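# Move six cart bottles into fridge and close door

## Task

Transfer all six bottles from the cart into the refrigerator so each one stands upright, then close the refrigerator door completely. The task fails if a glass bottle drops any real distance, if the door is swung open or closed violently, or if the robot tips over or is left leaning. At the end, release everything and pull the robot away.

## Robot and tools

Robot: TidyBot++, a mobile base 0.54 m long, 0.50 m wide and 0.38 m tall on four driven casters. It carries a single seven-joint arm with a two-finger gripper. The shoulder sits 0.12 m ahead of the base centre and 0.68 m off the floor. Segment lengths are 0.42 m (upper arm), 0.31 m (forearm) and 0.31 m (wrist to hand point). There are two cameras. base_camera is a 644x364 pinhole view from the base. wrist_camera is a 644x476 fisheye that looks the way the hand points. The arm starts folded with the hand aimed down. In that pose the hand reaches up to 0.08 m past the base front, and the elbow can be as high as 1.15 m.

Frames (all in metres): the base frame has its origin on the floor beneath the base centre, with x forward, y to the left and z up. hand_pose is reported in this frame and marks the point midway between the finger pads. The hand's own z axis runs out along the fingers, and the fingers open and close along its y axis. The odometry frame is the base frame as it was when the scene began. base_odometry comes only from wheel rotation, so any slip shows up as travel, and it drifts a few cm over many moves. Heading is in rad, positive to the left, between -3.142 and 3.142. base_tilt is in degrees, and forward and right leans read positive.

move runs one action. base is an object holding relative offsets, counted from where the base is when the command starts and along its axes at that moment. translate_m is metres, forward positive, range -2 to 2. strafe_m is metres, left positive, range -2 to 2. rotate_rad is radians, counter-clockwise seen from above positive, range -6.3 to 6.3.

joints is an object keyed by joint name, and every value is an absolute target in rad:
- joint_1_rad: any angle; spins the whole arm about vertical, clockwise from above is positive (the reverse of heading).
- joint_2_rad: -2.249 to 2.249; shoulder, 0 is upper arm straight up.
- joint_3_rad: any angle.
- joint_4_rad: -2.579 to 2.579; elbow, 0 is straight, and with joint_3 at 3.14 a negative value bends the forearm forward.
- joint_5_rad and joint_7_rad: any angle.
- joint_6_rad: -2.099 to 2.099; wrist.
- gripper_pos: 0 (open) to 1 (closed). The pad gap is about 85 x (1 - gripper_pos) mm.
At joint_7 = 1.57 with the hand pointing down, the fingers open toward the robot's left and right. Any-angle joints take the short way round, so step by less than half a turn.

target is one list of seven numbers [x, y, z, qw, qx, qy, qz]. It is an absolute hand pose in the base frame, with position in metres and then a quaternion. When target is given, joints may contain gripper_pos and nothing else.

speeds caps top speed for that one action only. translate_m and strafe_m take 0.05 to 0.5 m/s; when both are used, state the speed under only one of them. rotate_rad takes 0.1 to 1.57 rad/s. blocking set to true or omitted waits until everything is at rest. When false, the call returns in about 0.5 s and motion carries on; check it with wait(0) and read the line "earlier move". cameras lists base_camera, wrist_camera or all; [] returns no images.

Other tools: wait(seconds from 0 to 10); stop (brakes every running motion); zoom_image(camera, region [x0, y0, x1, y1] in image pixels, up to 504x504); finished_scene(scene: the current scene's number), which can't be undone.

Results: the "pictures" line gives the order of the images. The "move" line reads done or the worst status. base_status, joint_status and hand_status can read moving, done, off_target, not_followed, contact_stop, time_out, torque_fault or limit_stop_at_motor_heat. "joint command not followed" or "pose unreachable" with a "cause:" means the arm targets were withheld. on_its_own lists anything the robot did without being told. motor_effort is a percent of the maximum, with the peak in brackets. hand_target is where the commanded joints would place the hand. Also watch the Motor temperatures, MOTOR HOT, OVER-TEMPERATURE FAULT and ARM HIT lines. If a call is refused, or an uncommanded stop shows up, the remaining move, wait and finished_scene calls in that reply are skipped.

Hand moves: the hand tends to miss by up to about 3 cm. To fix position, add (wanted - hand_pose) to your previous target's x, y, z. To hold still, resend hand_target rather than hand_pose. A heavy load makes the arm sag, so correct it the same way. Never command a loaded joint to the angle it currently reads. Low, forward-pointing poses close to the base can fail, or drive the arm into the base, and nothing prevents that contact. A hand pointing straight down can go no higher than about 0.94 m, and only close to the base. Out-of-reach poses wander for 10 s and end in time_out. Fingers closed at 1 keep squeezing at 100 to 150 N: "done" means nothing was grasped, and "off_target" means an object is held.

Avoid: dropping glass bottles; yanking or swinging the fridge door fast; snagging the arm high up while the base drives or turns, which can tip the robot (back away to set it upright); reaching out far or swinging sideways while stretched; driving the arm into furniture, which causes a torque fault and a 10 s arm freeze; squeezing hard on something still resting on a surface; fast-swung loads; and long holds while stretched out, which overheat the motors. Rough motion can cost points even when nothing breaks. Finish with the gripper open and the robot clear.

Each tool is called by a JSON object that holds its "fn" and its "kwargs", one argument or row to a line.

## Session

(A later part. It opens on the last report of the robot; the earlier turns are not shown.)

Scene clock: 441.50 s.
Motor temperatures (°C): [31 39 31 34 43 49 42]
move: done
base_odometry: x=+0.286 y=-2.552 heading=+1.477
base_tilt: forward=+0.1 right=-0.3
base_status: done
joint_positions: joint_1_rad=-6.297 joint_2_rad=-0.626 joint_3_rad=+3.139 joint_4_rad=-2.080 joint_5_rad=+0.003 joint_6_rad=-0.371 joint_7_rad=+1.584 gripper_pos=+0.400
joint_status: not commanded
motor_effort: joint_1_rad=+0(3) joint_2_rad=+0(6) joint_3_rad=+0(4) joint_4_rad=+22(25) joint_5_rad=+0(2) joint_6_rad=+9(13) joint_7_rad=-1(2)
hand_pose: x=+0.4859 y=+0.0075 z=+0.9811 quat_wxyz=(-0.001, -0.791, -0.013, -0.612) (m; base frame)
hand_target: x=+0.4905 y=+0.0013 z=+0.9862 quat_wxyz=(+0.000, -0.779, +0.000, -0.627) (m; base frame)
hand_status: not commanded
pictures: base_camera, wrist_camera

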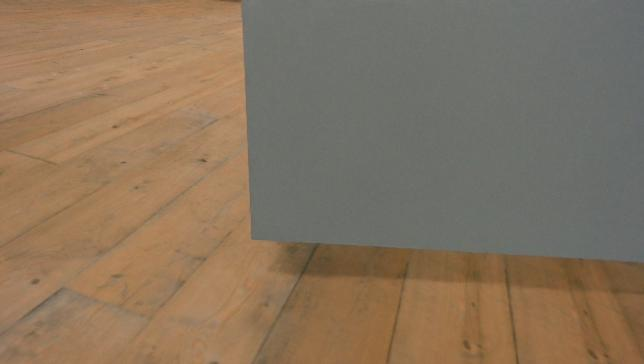

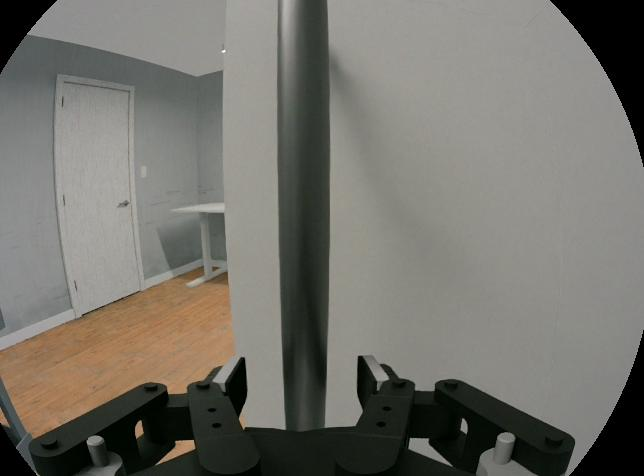

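{"fn": "move", "kwargs": {

}}

Scene clock: 442.63 s.
Motor temperatures (°C): [31 39 31 34 43 49 42]
base_odometry: x=+0.286 y=-2.552 heading=+1.477
base_tilt: forward=+0.0 right=-0.3
base_status: done
joint_positions: joint_1_rad=-6.297 joint_2_rad=-0.626 joint_3_rad=+3.139 joint_4_rad=-2.080 joint_5_rad=+0.003 joint_6_rad=-0.371 joint_7_rad=+1.584 gripper_pos=+0.400
joint_status: not commanded
motor_effort: joint_1_rad=+0(3) joint_2_rad=+0(6) joint_3_rad=+0(4) joint_4_rad=+22(25) joint_5_rad=+0(2) joint_6_rad=+10(13) joint_7_rad=-1(2)
hand_pose: x=+0.4859 y=+0.0075 z=+0.9811 quat_wxyz=(-0.001, -0.791, -0.013, -0.612) (m; base frame)
hand_target: x=+0.4905 y=+0.0013 z=+0.9862 quat_wxyz=(+0.000, -0.779, +0.000, -0.627) (m; base frame)
hand_status: not commanded
pictures: base_camera, wrist_camera

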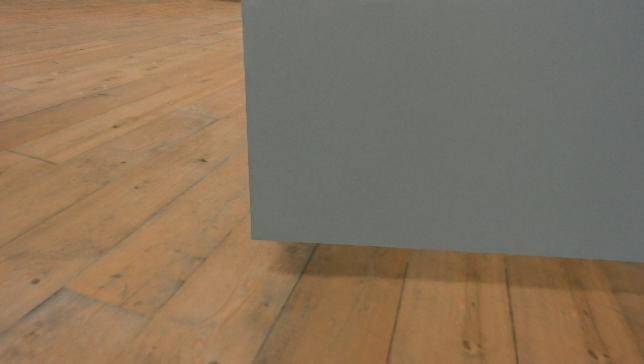

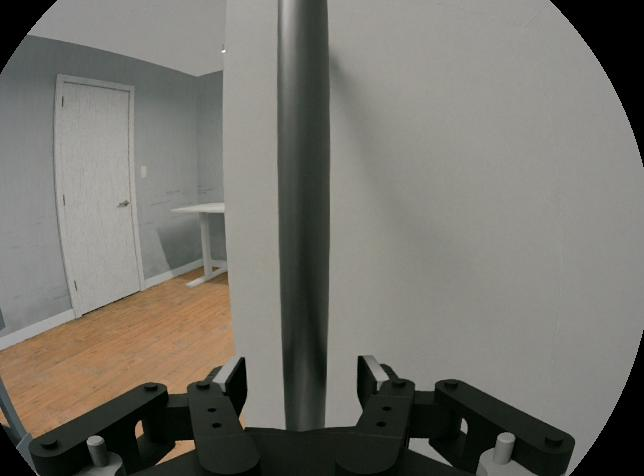

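{"fn": "move", "kwargs": {
  "base": {"translate_m": 0.035},
  "speeds": {"translate_m": 0.1},
  "cameras": ["wrist_camera"]
}}

{"fn": "move", "kwargs": {
  "joints": {"gripper_pos": 0.7},
  "cameras": ["wrist_camera"]
}}

Scene clock: 443.83 s.
Motor temperatures (°C): [31 39 31 34 43 49 42]
move: done
base_odometry: x=+0.289 y=-2.517 heading=+1.477
base_tilt: forward=+0.0 right=-0.3
base_status: done
joint_positions: joint_1_rad=-6.297 joint_2_rad=-0.625 joint_3_rad=+3.139 joint_4_rad=-2.080 joint_5_rad=+0.003 joint_6_rad=-0.371 joint_7_rad=+1.584 gripper_pos=+0.400
joint_status: not commanded
motor_effort: joint_1_rad=+0(1) joint_2_rad=+0(4) joint_3_rad=+0(1) joint_4_rad=+22(23) joint_5_rad=+0(1) joint_6_rad=+9(10) joint_7_rad=-1(1)
hand_pose: x=+0.4862 y=+0.0075 z=+0.9808 quat_wxyz=(-0.001, -0.791, -0.013, -0.611) (m; base frame)
hand_target: x=+0.4905 y=+0.0013 z=+0.9862 quat_wxyz=(+0.000, -0.779, +0.000, -0.627) (m; base frame)
hand_status: not commanded
pictures: wrist_camera

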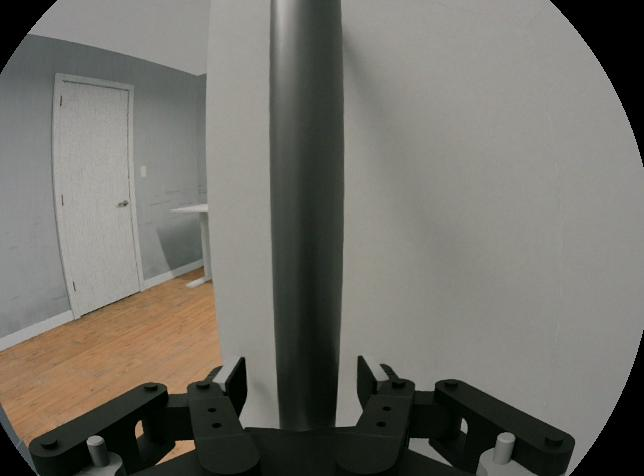

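Scene clock: 444.53 s.
Motor temperatures (°C): [31 39 31 34 43 49 42]
move: done
base_odometry: x=+0.289 y=-2.517 heading=+1.477
base_tilt: forward=+0.1 right=-0.3
base_status: not commanded
joint_positions: joint_1_rad=-6.297 joint_2_rad=-0.627 joint_3_rad=+3.139 joint_4_rad=-2.080 joint_5_rad=+0.003 joint_6_rad=-0.371 joint_7_rad=+1.584 gripper_pos=+0.700
joint_status: all done
motor_effort: joint_1_rad=-1(2) joint_2_rad=+1(4) joint_3_rad=+0(1) joint_4_rad=+22(23) joint_5_rad=+0(1) joint_6_rad=+10(11) joint_7_rad=-1(2)
hand_pose: x=+0.4857 y=+0.0073 z=+0.9813 quat_wxyz=(-0.001, -0.791, -0.013, -0.612) (m; base frame)
hand_target: x=+0.4905 y=+0.0013 z=+0.9862 quat_wxyz=(+0.000, -0.779, +0.000, -0.627) (m; base frame)
hand_status: not commanded
pictures: wrist_camera

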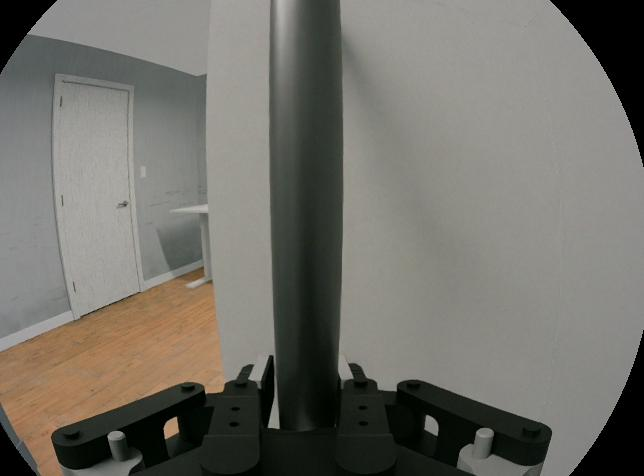

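{"fn": "move", "kwargs": {
  "base": {"translate_m": -0.012},
  "speeds": {"translate_m": 0.05},
  "cameras": ["wrist_camera"]
}}

{"fn": "move", "kwargs": {
  "joints": {"gripper_pos": 0.85},
  "cameras": ["wrist_camera"]
}}

Scene clock: 445.57 s.
Motor temperatures (°C): [31 39 31 34 43 49 42]
move: done
base_odometry: x=+0.288 y=-2.529 heading=+1.477
base_tilt: forward=+0.1 right=-0.3
base_status: done
joint_positions: joint_1_rad=-6.297 joint_2_rad=-0.626 joint_3_rad=+3.139 joint_4_rad=-2.080 joint_5_rad=+0.003 joint_6_rad=-0.371 joint_7_rad=+1.584 gripper_pos=+0.700
joint_status: not commanded
motor_effort: joint_1_rad=-1(1) joint_2_rad=+0(3) joint_3_rad=+0(2) joint_4_rad=+23(23) joint_5_rad=+0(1) joint_6_rad=+9(10) joint_7_rad=-1(2)
hand_pose: x=+0.4858 y=+0.0073 z=+0.9812 quat_wxyz=(-0.001, -0.791, -0.013, -0.612) (m; base frame)
hand_target: x=+0.4905 y=+0.0013 z=+0.9862 quat_wxyz=(+0.000, -0.779, +0.000, -0.627) (m; base frame)
hand_status: not commanded
pictures: wrist_camera

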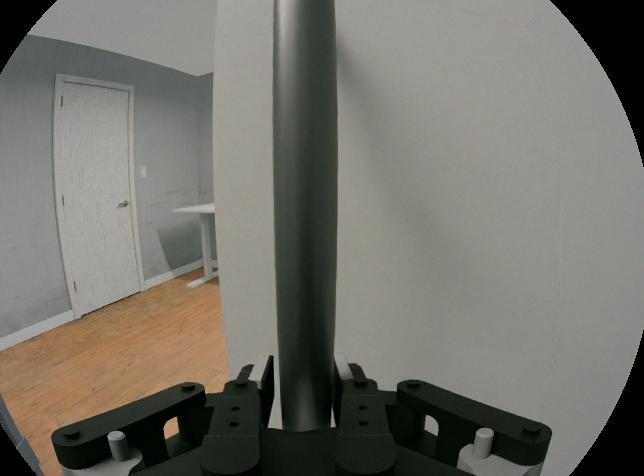

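Scene clock: 446.13 s.
Motor temperatures (°C): [31 39 31 34 43 49 42]
move: done
base_odometry: x=+0.288 y=-2.529 heading=+1.477
base_tilt: forward=+0.1 right=-0.3
base_status: not commanded
joint_positions: joint_1_rad=-6.295 joint_2_rad=-0.626 joint_3_rad=+3.142 joint_4_rad=-2.080 joint_5_rad=+0.003 joint_6_rad=-0.370 joint_7_rad=+1.584 gripper_pos=+0.832
joint_status: all done
motor_effort: joint_1_rad=+1(4) joint_2_rad=-1(2) joint_3_rad=+1(5) joint_4_rad=+22(24) joint_5_rad=+2(3) joint_6_rad=+9(10) joint_7_rad=+0(1)
hand_pose: x=+0.4859 y=+0.0053 z=+0.9813 quat_wxyz=(-0.002, -0.791, -0.010, -0.612) (m; base frame)
hand_target: x=+0.4905 y=+0.0013 z=+0.9862 quat_wxyz=(+0.000, -0.779, +0.000, -0.627) (m; base frame)
hand_status: not commanded
pictures: wrist_camera

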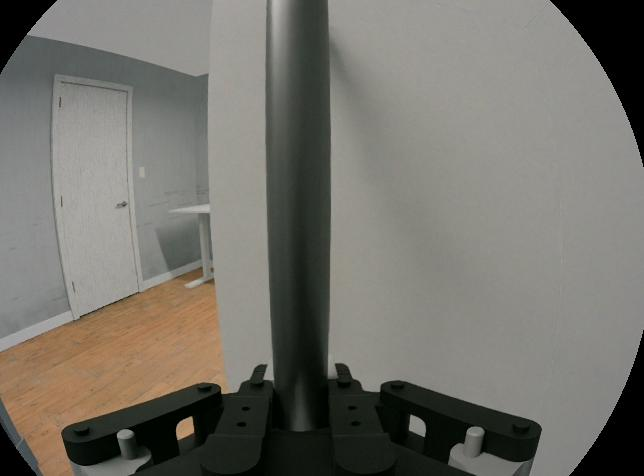

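{"fn": "move", "kwargs": {
  "base": {"translate_m": 0.155, "strafe_m": 0.105, "rotate_rad": -0.25},
  "speeds": {"translate_m": 0.12, "rotate_rad": 0.16},
  "joints": {"gripper_pos": 0.9}
}}

Scene clock: 448.60 s.
Motor temperatures (°C): [31 39 31 34 43 49 42]
move: off_target
base_odometry: x=+0.198 y=-2.365 heading=+1.226
base_tilt: forward=+0.0 right=-0.3
base_status: done
joint_positions: joint_1_rad=-6.295 joint_2_rad=-0.634 joint_3_rad=+3.122 joint_4_rad=-2.091 joint_5_rad=-0.002 joint_6_rad=-0.352 joint_7_rad=+1.584 gripper_pos=+0.834
joint_status: gripper_pos off_target (ended at +0.834, target +0.900)
motor_effort: joint_1_rad=+2(6) joint_2_rad=+1(7) joint_3_rad=+3(8) joint_4_rad=+21(26) joint_5_rad=+6(10) joint_6_rad=+8(14) joint_7_rad=+3(6)
hand_pose: x=+0.4843 y=+0.0151 z=+0.9827 quat_wxyz=(+0.001, -0.786, -0.019, -0.618) (m; base frame)
hand_target: x=+0.4905 y=+0.0013 z=+0.9862 quat_wxyz=(+0.000, -0.779, +0.000, -0.627) (m; base frame)
hand_status: not commanded
pictures: base_camera, wrist_camera

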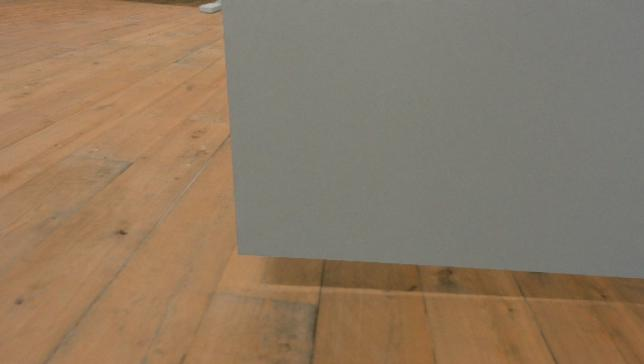

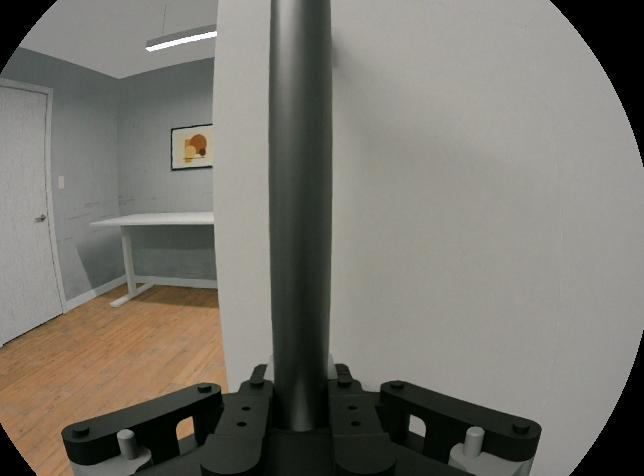

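{"fn": "move", "kwargs": {
  "base": {"translate_m": 0.189, "strafe_m": 0.134, "rotate_rad": -0.3},
  "speeds": {"translate_m": 0.13, "rotate_rad": 0.17}
}}

Scene clock: 451.30 s.
Motor temperatures (°C): [31 39 31 34 43 49 42]
move: done
base_odometry: x=+0.136 y=-2.141 heading=+0.925
base_tilt: forward=+0.0 right=-0.3
base_status: done
joint_positions: joint_1_rad=-6.297 joint_2_rad=-0.629 joint_3_rad=+3.128 joint_4_rad=-2.092 joint_5_rad=-0.006 joint_6_rad=-0.342 joint_7_rad=+1.584 gripper_pos=+0.834
joint_status: not commanded
motor_effort: joint_1_rad=+1(7) joint_2_rad=+0(5) joint_3_rad=+3(10) joint_4_rad=+18(24) joint_5_rad=+1(11) joint_6_rad=+7(12) joint_7_rad=-1(6)
hand_pose: x=+0.4864 y=+0.0134 z=+0.9837 quat_wxyz=(+0.003, -0.785, -0.016, -0.620) (m; base frame)
hand_target: x=+0.4905 y=+0.0013 z=+0.9862 quat_wxyz=(+0.000, -0.779, +0.000, -0.627) (m; base frame)
hand_status: not commanded
pictures: base_camera, wrist_camera

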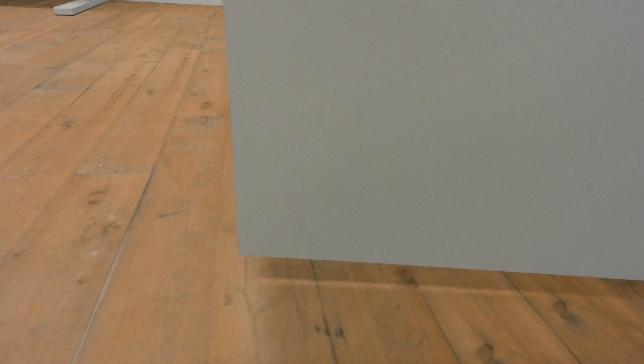

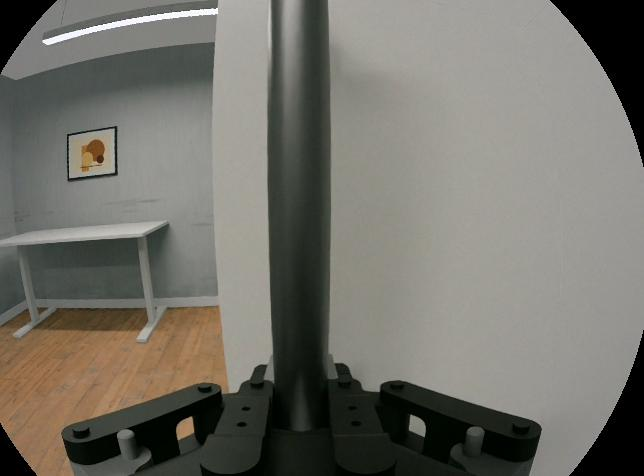

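{"fn": "move", "kwargs": {
  "base": {"translate_m": 0.259, "strafe_m": 0.163, "rotate_rad": -0.4},
  "speeds": {"translate_m": 0.14, "rotate_rad": 0.18}
}}

Scene clock: 454.33 s.
Motor temperatures (°C): [31 39 31 34 43 49 42]
move: done
base_odometry: x=+0.162 y=-1.836 heading=+0.524
base_tilt: forward=+0.1 right=-0.3
base_status: done
joint_positions: joint_1_rad=-6.298 joint_2_rad=-0.625 joint_3_rad=+3.131 joint_4_rad=-2.092 joint_5_rad=-0.009 joint_6_rad=-0.335 joint_7_rad=+1.584 gripper_pos=+0.834
joint_status: not commanded
motor_effort: joint_1_rad=+1(8) joint_2_rad=-2(5) joint_3_rad=+2(11) joint_4_rad=+21(23) joint_5_rad=-1(10) joint_6_rad=+8(12) joint_7_rad=-3(6)
hand_pose: x=+0.4882 y=+0.0130 z=+0.9842 quat_wxyz=(+0.004, -0.784, -0.014, -0.621) (m; base frame)
hand_target: x=+0.4905 y=+0.0013 z=+0.9862 quat_wxyz=(+0.000, -0.779, +0.000, -0.627) (m; base frame)
hand_status: not commanded
pictures: base_camera, wrist_camera

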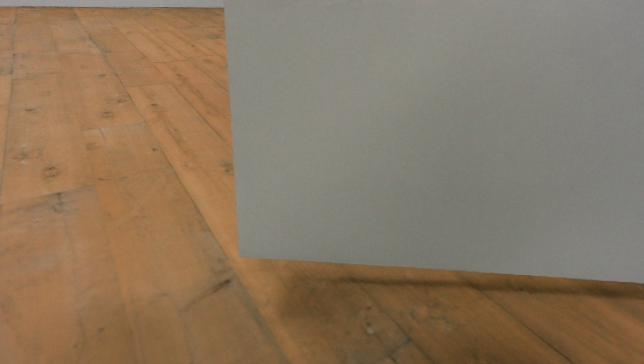

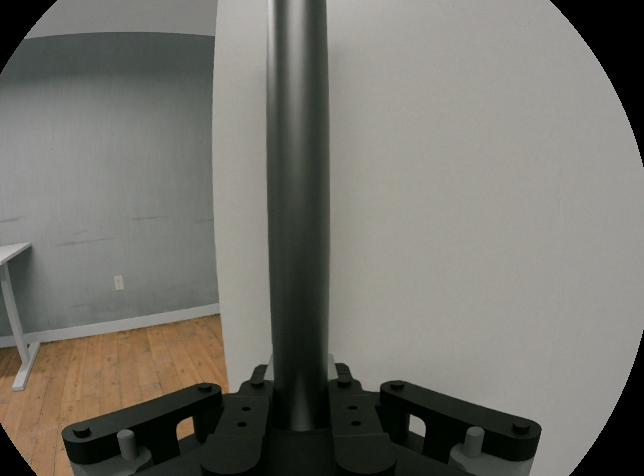

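Excellent tracking.

{"fn": "move", "kwargs": {
  "base": {"translate_m": 0.259, "strafe_m": 0.163, "rotate_rad": -0.4},
  "speeds": {"translate_m": 0.14, "rotate_rad": 0.18}
}}

Scene clock: 457.33 s.
Motor temperatures (°C): [31 39 31 34 43 49 42]
move: done
base_odometry: x=+0.304 y=-1.565 heading=+0.123
base_tilt: forward=+0.1 right=-0.3
base_status: done
joint_positions: joint_1_rad=-6.298 joint_2_rad=-0.620 joint_3_rad=+3.131 joint_4_rad=-2.093 joint_5_rad=-0.009 joint_6_rad=-0.329 joint_7_rad=+1.584 gripper_pos=+0.834
joint_status: not commanded
motor_effort: joint_1_rad=+1(7) joint_2_rad=-3(5) joint_3_rad=+2(11) joint_4_rad=+21(26) joint_5_rad=-1(9) joint_6_rad=+8(12) joint_7_rad=-4(5)
hand_pose: x=+0.4901 y=+0.0127 z=+0.9834 quat_wxyz=(+0.004, -0.784, -0.014, -0.621) (m; base frame)
hand_target: x=+0.4905 y=+0.0013 z=+0.9862 quat_wxyz=(+0.000, -0.779, +0.000, -0.627) (m; base frame)
hand_status: not commanded
pictures: base_camera, wrist_camera

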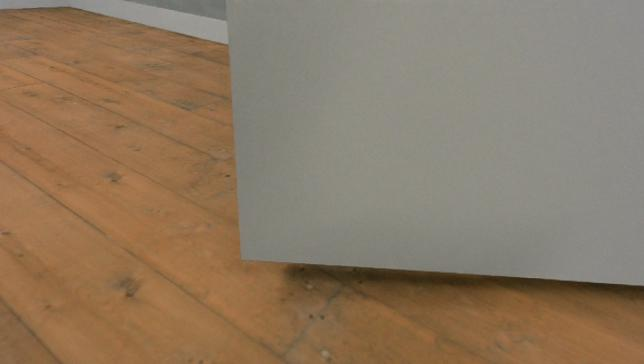

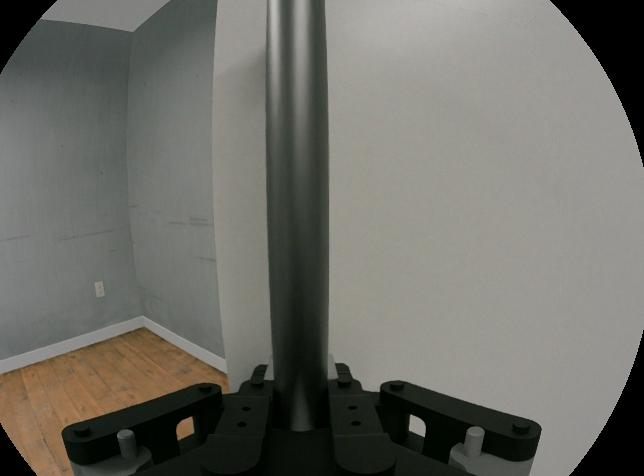

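{"fn": "move", "kwargs": {
  "base": {"translate_m": 0.189, "strafe_m": 0.13, "rotate_rad": -0.3},
  "speeds": {"translate_m": 0.12, "rotate_rad": 0.16}
}}

{"fn": "move", "kwargs": {
  "base": {"translate_m": 0.095, "strafe_m": 0.065, "rotate_rad": -0.15},
  "speeds": {"translate_m": 0.08, "rotate_rad": 0.12}
}}

Scene clock: 460.07 s.
Motor temperatures (°C): [31 39 31 34 43 49 42]
move: done
base_odometry: x=+0.476 y=-1.413 heading=-0.178
base_tilt: forward=+0.1 right=-0.3
base_status: done
joint_positions: joint_1_rad=-6.296 joint_2_rad=-0.616 joint_3_rad=+3.125 joint_4_rad=-2.095 joint_5_rad=-0.009 joint_6_rad=-0.324 joint_7_rad=+1.584 gripper_pos=+0.835
joint_status: not commanded
motor_effort: joint_1_rad=+1(6) joint_2_rad=-3(6) joint_3_rad=+3(9) joint_4_rad=+22(26) joint_5_rad=-1(6) joint_6_rad=+9(13) joint_7_rad=-3(4)
hand_pose: x=+0.4914 y=+0.0148 z=+0.9820 quat_wxyz=(+0.004, -0.784, -0.016, -0.620) (m; base frame)
hand_target: x=+0.4905 y=+0.0013 z=+0.9862 quat_wxyz=(+0.000, -0.779, +0.000, -0.627) (m; base frame)
hand_status: not commanded
pictures: base_camera, wrist_camera

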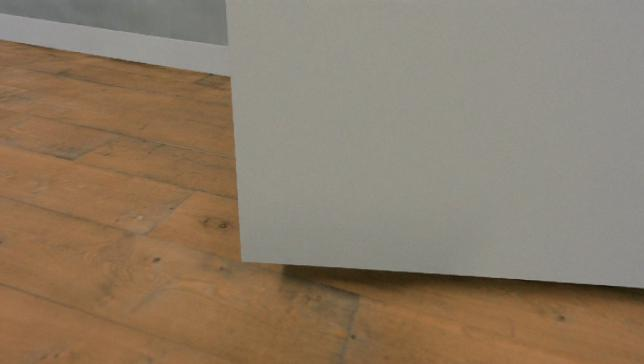

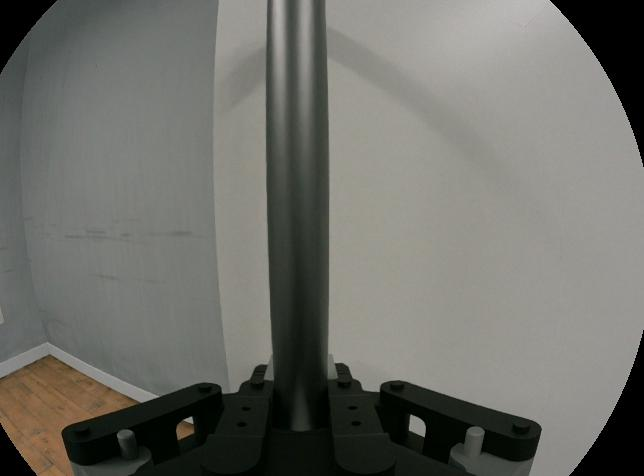

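Scene clock: 462.07 s.
Motor temperatures (°C): [31 39 31 34 43 49 42]
move: done
base_odometry: x=+0.581 y=-1.366 heading=-0.329
base_tilt: forward=+0.1 right=-0.3
base_status: done
joint_positions: joint_1_rad=-6.301 joint_2_rad=-0.617 joint_3_rad=+3.113 joint_4_rad=-2.098 joint_5_rad=-0.009 joint_6_rad=-0.324 joint_7_rad=+1.584 gripper_pos=+0.835
joint_status: not commanded
motor_effort: joint_1_rad=+2(8) joint_2_rad=-1(6) joint_3_rad=+5(12) joint_4_rad=+22(26) joint_5_rad=+2(9) joint_6_rad=+9(12) joint_7_rad=-1(4)
hand_pose: x=+0.4906 y=+0.0222 z=+0.9810 quat_wxyz=(+0.006, -0.784, -0.024, -0.620) (m; base frame)
hand_target: x=+0.4905 y=+0.0013 z=+0.9862 quat_wxyz=(+0.000, -0.779, +0.000, -0.627) (m; base frame)
hand_status: not commanded
pictures: base_camera, wrist_camera

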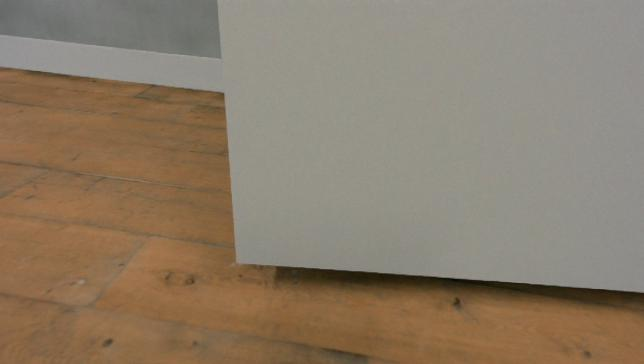

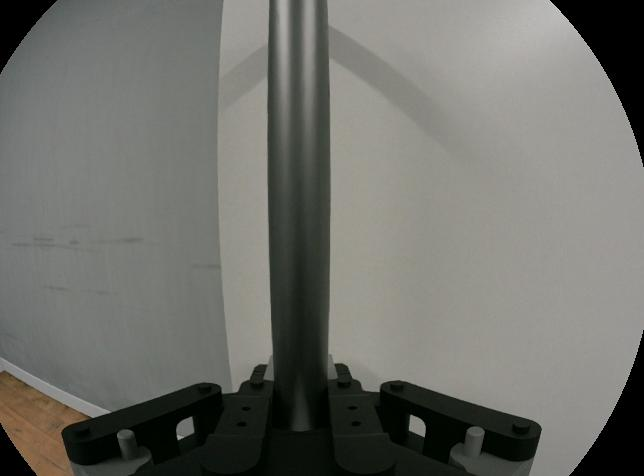

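{"fn": "move", "kwargs": {
  "base": {"translate_m": 0.06, "strafe_m": 0.062, "rotate_rad": -0.1},
  "speeds": {"translate_m": 0.06, "rotate_rad": 0.1}
}}

Scene clock: 464.30 s.
Motor temperatures (°C): [31 39 31 34 43 49 42]
move: done
base_odometry: x=+0.658 y=-1.327 heading=-0.430
base_tilt: forward=+0.0 right=-0.3
base_status: done
joint_positions: joint_1_rad=-6.293 joint_2_rad=-0.617 joint_3_rad=+3.132 joint_4_rad=-2.099 joint_5_rad=-0.007 joint_6_rad=-0.323 joint_7_rad=+1.584 gripper_pos=+0.835
joint_status: not commanded
motor_effort: joint_1_rad=-1(8) joint_2_rad=-4(6) joint_3_rad=+1(12) joint_4_rad=+23(27) joint_5_rad=-4(7) joint_6_rad=+10(13) joint_7_rad=-5(6)
hand_pose: x=+0.4913 y=+0.0102 z=+0.9803 quat_wxyz=(+0.002, -0.785, -0.012, -0.619) (m; base frame)
hand_target: x=+0.4905 y=+0.0013 z=+0.9862 quat_wxyz=(+0.000, -0.779, +0.000, -0.627) (m; base frame)
hand_status: not commanded
pictures: base_camera, wrist_camera

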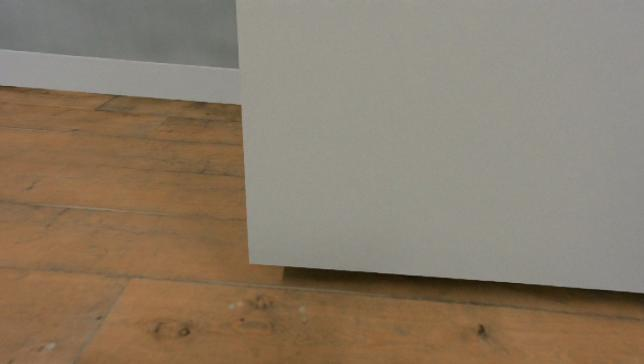

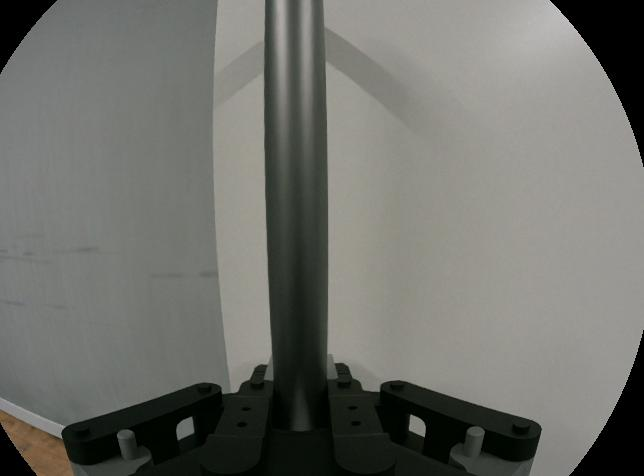

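{"fn": "move", "kwargs": {
  "base": {"translate_m": 0.055, "strafe_m": 0.05, "rotate_rad": -0.09},
  "speeds": {"translate_m": 0.05, "rotate_rad": 0.1}
}}

Scene clock: 466.43 s.
Motor temperatures (°C): [31 39 31 34 43 49 42]
move: done
base_odometry: x=+0.728 y=-1.304 heading=-0.521
base_tilt: forward=+0.0 right=-0.3
base_status: done
joint_positions: joint_1_rad=-6.283 joint_2_rad=-0.727 joint_3_rad=+3.150 joint_4_rad=-2.141 joint_5_rad=-0.003 joint_6_rad=-0.366 joint_7_rad=+1.584 gripper_pos=+0.835
joint_status: not commanded
motor_effort: joint_1_rad=-2(7) joint_2_rad=+24(27) joint_3_rad=-1(8) joint_4_rad=+30(35) joint_5_rad=-5(6) joint_6_rad=+22(27) joint_7_rad=-5(6)
hand_pose: x=+0.4544 y=-0.0022 z=+0.9808 quat_wxyz=(-0.002, -0.777, +0.000, -0.629) (m; base frame)
hand_target: x=+0.4905 y=+0.0013 z=+0.9862 quat_wxyz=(+0.000, -0.779, +0.000, -0.627) (m; base frame)
hand_status: not commanded
pictures: base_camera, wrist_camera

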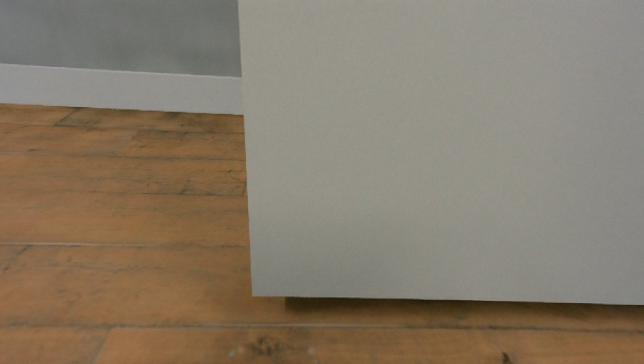

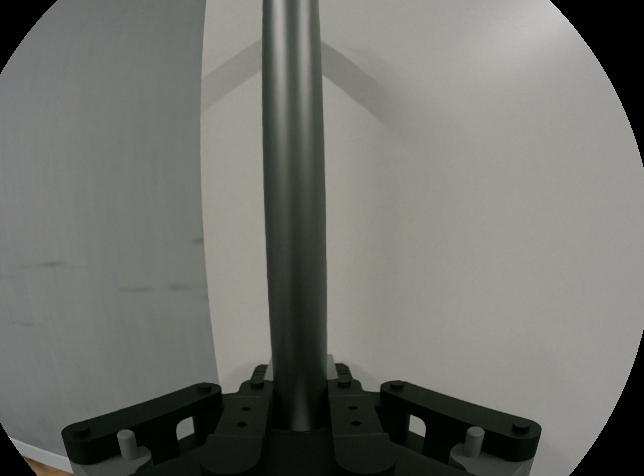

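{"fn": "move", "kwargs": {
  "base": {"translate_m": -0.025},
  "speeds": {"translate_m": 0.05},
  "cameras": []
}}

{"fn": "move", "kwargs": {
  "joints": {"gripper_pos": 0.72},
  "cameras": ["wrist_camera"]
}}

{"fn": "move", "kwargs": {
  "joints": {"gripper_pos": 0.3},
  "cameras": ["base_camera", "wrist_camera"]
}}

Scene clock: 467.57 s.
Motor temperatures (°C): [31 39 31 34 43 49 42]
move: done
base_odometry: x=+0.707 y=-1.291 heading=-0.521
base_tilt: forward=+0.0 right=-0.3
base_status: done
joint_positions: joint_1_rad=-6.283 joint_2_rad=-0.654 joint_3_rad=+3.147 joint_4_rad=-2.115 joint_5_rad=-0.003 joint_6_rad=-0.338 joint_7_rad=+1.584 gripper_pos=+0.835
joint_status: not commanded
motor_effort: joint_1_rad=-2(3) joint_2_rad=+7(25) joint_3_rad=-1(3) joint_4_rad=+22(29) joint_5_rad=-3(5) joint_6_rad=+10(21) joint_7_rad=-4(5)
hand_pose: x=+0.4787 y=-0.0007 z=+0.9801 quat_wxyz=(-0.003, -0.783, -0.002, -0.622) (m; base frame)
hand_target: x=+0.4905 y=+0.0013 z=+0.9862 quat_wxyz=(+0.000, -0.779, +0.000, -0.627) (m; base frame)
hand_status: not commanded
pictures: none
No camera images: "cameras" was empty.

Scene clock: 468.27 s.
Motor temperatures (°C): [31 39 31 34 43 49 42]
move: done
base_odometry: x=+0.707 y=-1.291 heading=-0.521
base_tilt: forward=+0.0 right=-0.3
base_status: not commanded
joint_positions: joint_1_rad=-6.283 joint_2_rad=-0.631 joint_3_rad=+3.146 joint_4_rad=-2.115 joint_5_rad=-0.003 joint_6_rad=-0.338 joint_7_rad=+1.584 gripper_pos=+0.720
joint_status: all done
motor_effort: joint_1_rad=+0(2) joint_2_rad=+0(7) joint_3_rad=+0(1) joint_4_rad=+22(24) joint_5_rad=+0(3) joint_6_rad=+9(11) joint_7_rad=-1(4)
hand_pose: x=+0.4855 y=-0.0004 z=+0.9718 quat_wxyz=(-0.003, -0.790, -0.002, -0.613) (m; base frame)
hand_target: x=+0.4905 y=+0.0013 z=+0.9862 quat_wxyz=(+0.000, -0.779, +0.000, -0.627) (m; base frame)
hand_status: not commanded
pictures: wrist_camera

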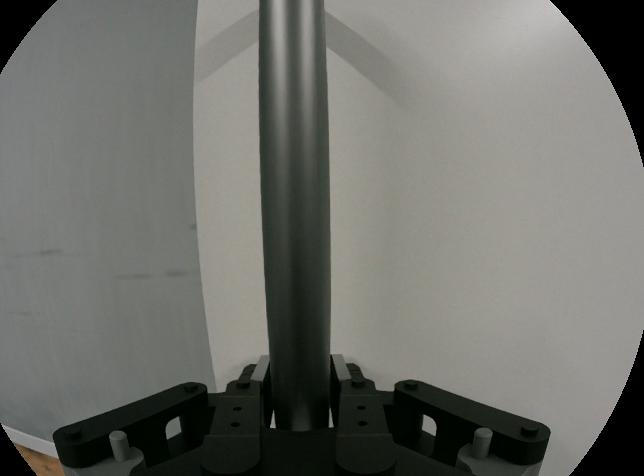

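Scene clock: 469.03 s.
Motor temperatures (°C): [31 39 31 34 43 49 42]
move: done
base_odometry: x=+0.707 y=-1.291 heading=-0.521
base_tilt: forward=+0.0 right=-0.4
base_status: not commanded
joint_positions: joint_1_rad=-6.283 joint_2_rad=-0.631 joint_3_rad=+3.146 joint_4_rad=-2.115 joint_5_rad=-0.003 joint_6_rad=-0.338 joint_7_rad=+1.584 gripper_pos=+0.300
joint_status: all done
motor_effort: joint_1_rad=+0(1) joint_2_rad=+0(0) joint_3_rad=+0(0) joint_4_rad=+23(23) joint_5_rad=+0(1) joint_6_rad=+9(10) joint_7_rad=-1(1)
hand_pose: x=+0.4855 y=-0.0004 z=+0.9718 quat_wxyz=(-0.003, -0.790, -0.002, -0.613) (m; base frame)
hand_target: x=+0.4905 y=+0.0013 z=+0.9862 quat_wxyz=(+0.000, -0.779, +0.000, -0.627) (m; base frame)
hand_status: not commanded
pictures: base_camera, wrist_camera

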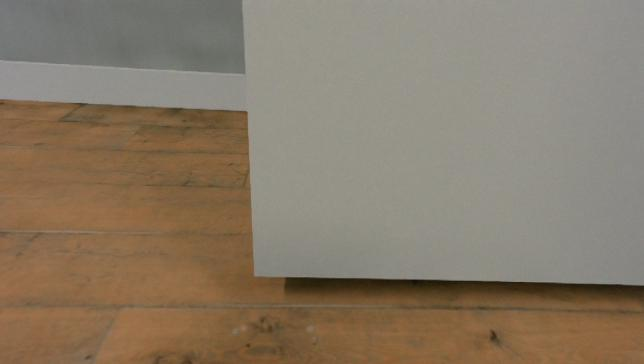

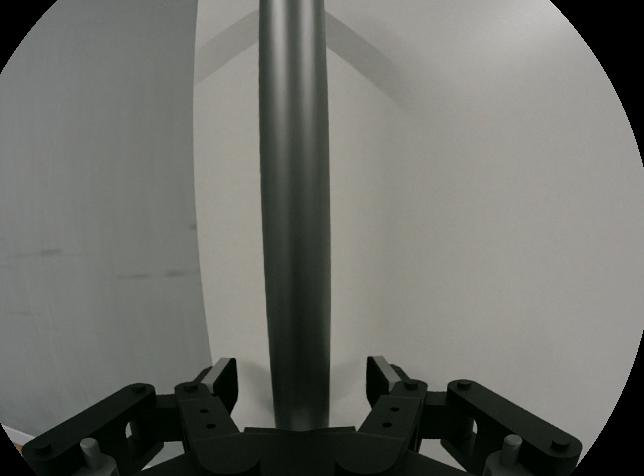

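{"fn": "move", "kwargs": {
  "base": {"translate_m": -0.45},
  "speeds": {"translate_m": 0.25}
}}

Scene clock: 471.83 s.
Motor temperatures (°C): [31 39 31 34 43 49 42]
move: done
base_odometry: x=+0.317 y=-1.067 heading=-0.521
base_tilt: forward=+0.0 right=-0.3
base_status: done
joint_positions: joint_1_rad=-6.283 joint_2_rad=-0.628 joint_3_rad=+3.146 joint_4_rad=-2.115 joint_5_rad=-0.003 joint_6_rad=-0.338 joint_7_rad=+1.584 gripper_pos=+0.300
joint_status: not commanded
motor_effort: joint_1_rad=+0(1) joint_2_rad=+0(3) joint_3_rad=+0(1) joint_4_rad=+22(23) joint_5_rad=+0(1) joint_6_rad=+10(10) joint_7_rad=-1(2)
hand_pose: x=+0.4865 y=-0.0004 z=+0.9706 quat_wxyz=(-0.003, -0.791, -0.002, -0.612) (m; base frame)
hand_target: x=+0.4905 y=+0.0013 z=+0.9862 quat_wxyz=(+0.000, -0.779, +0.000, -0.627) (m; base frame)
hand_status: not commanded
pictures: base_camera, wrist_camera

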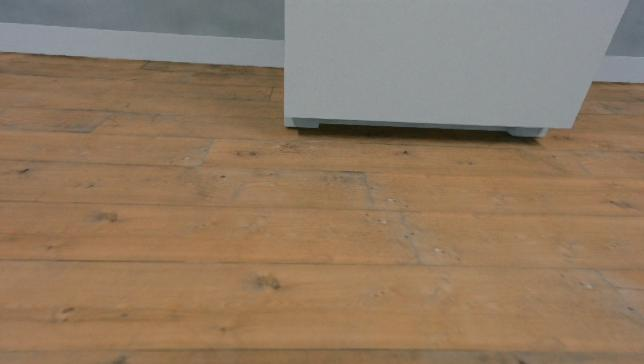

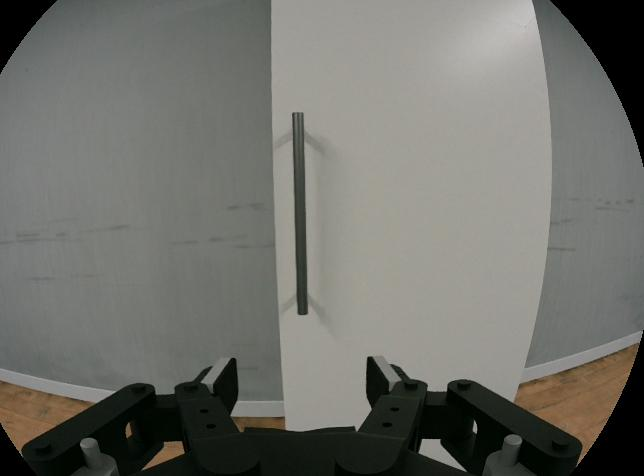

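{"fn": "zoom_image", "kwargs": {
  "camera": "base_camera",
  "region": [270, 60, 600, 160]
}}

{"fn": "zoom_image", "kwargs": {
  "camera": "wrist_camera",
  "region": [240, 0, 580, 460]
}}

Scaled by 1.527.

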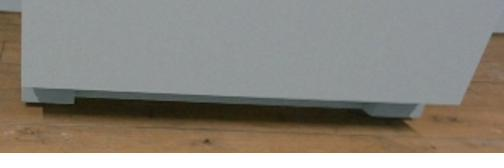

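Scaled by 1.096.

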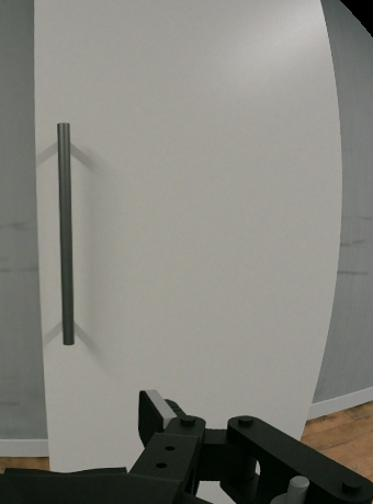

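{"fn": "finished_scene", "kwargs": {
  "scene": 2
}}

The scene is finished: the task was done.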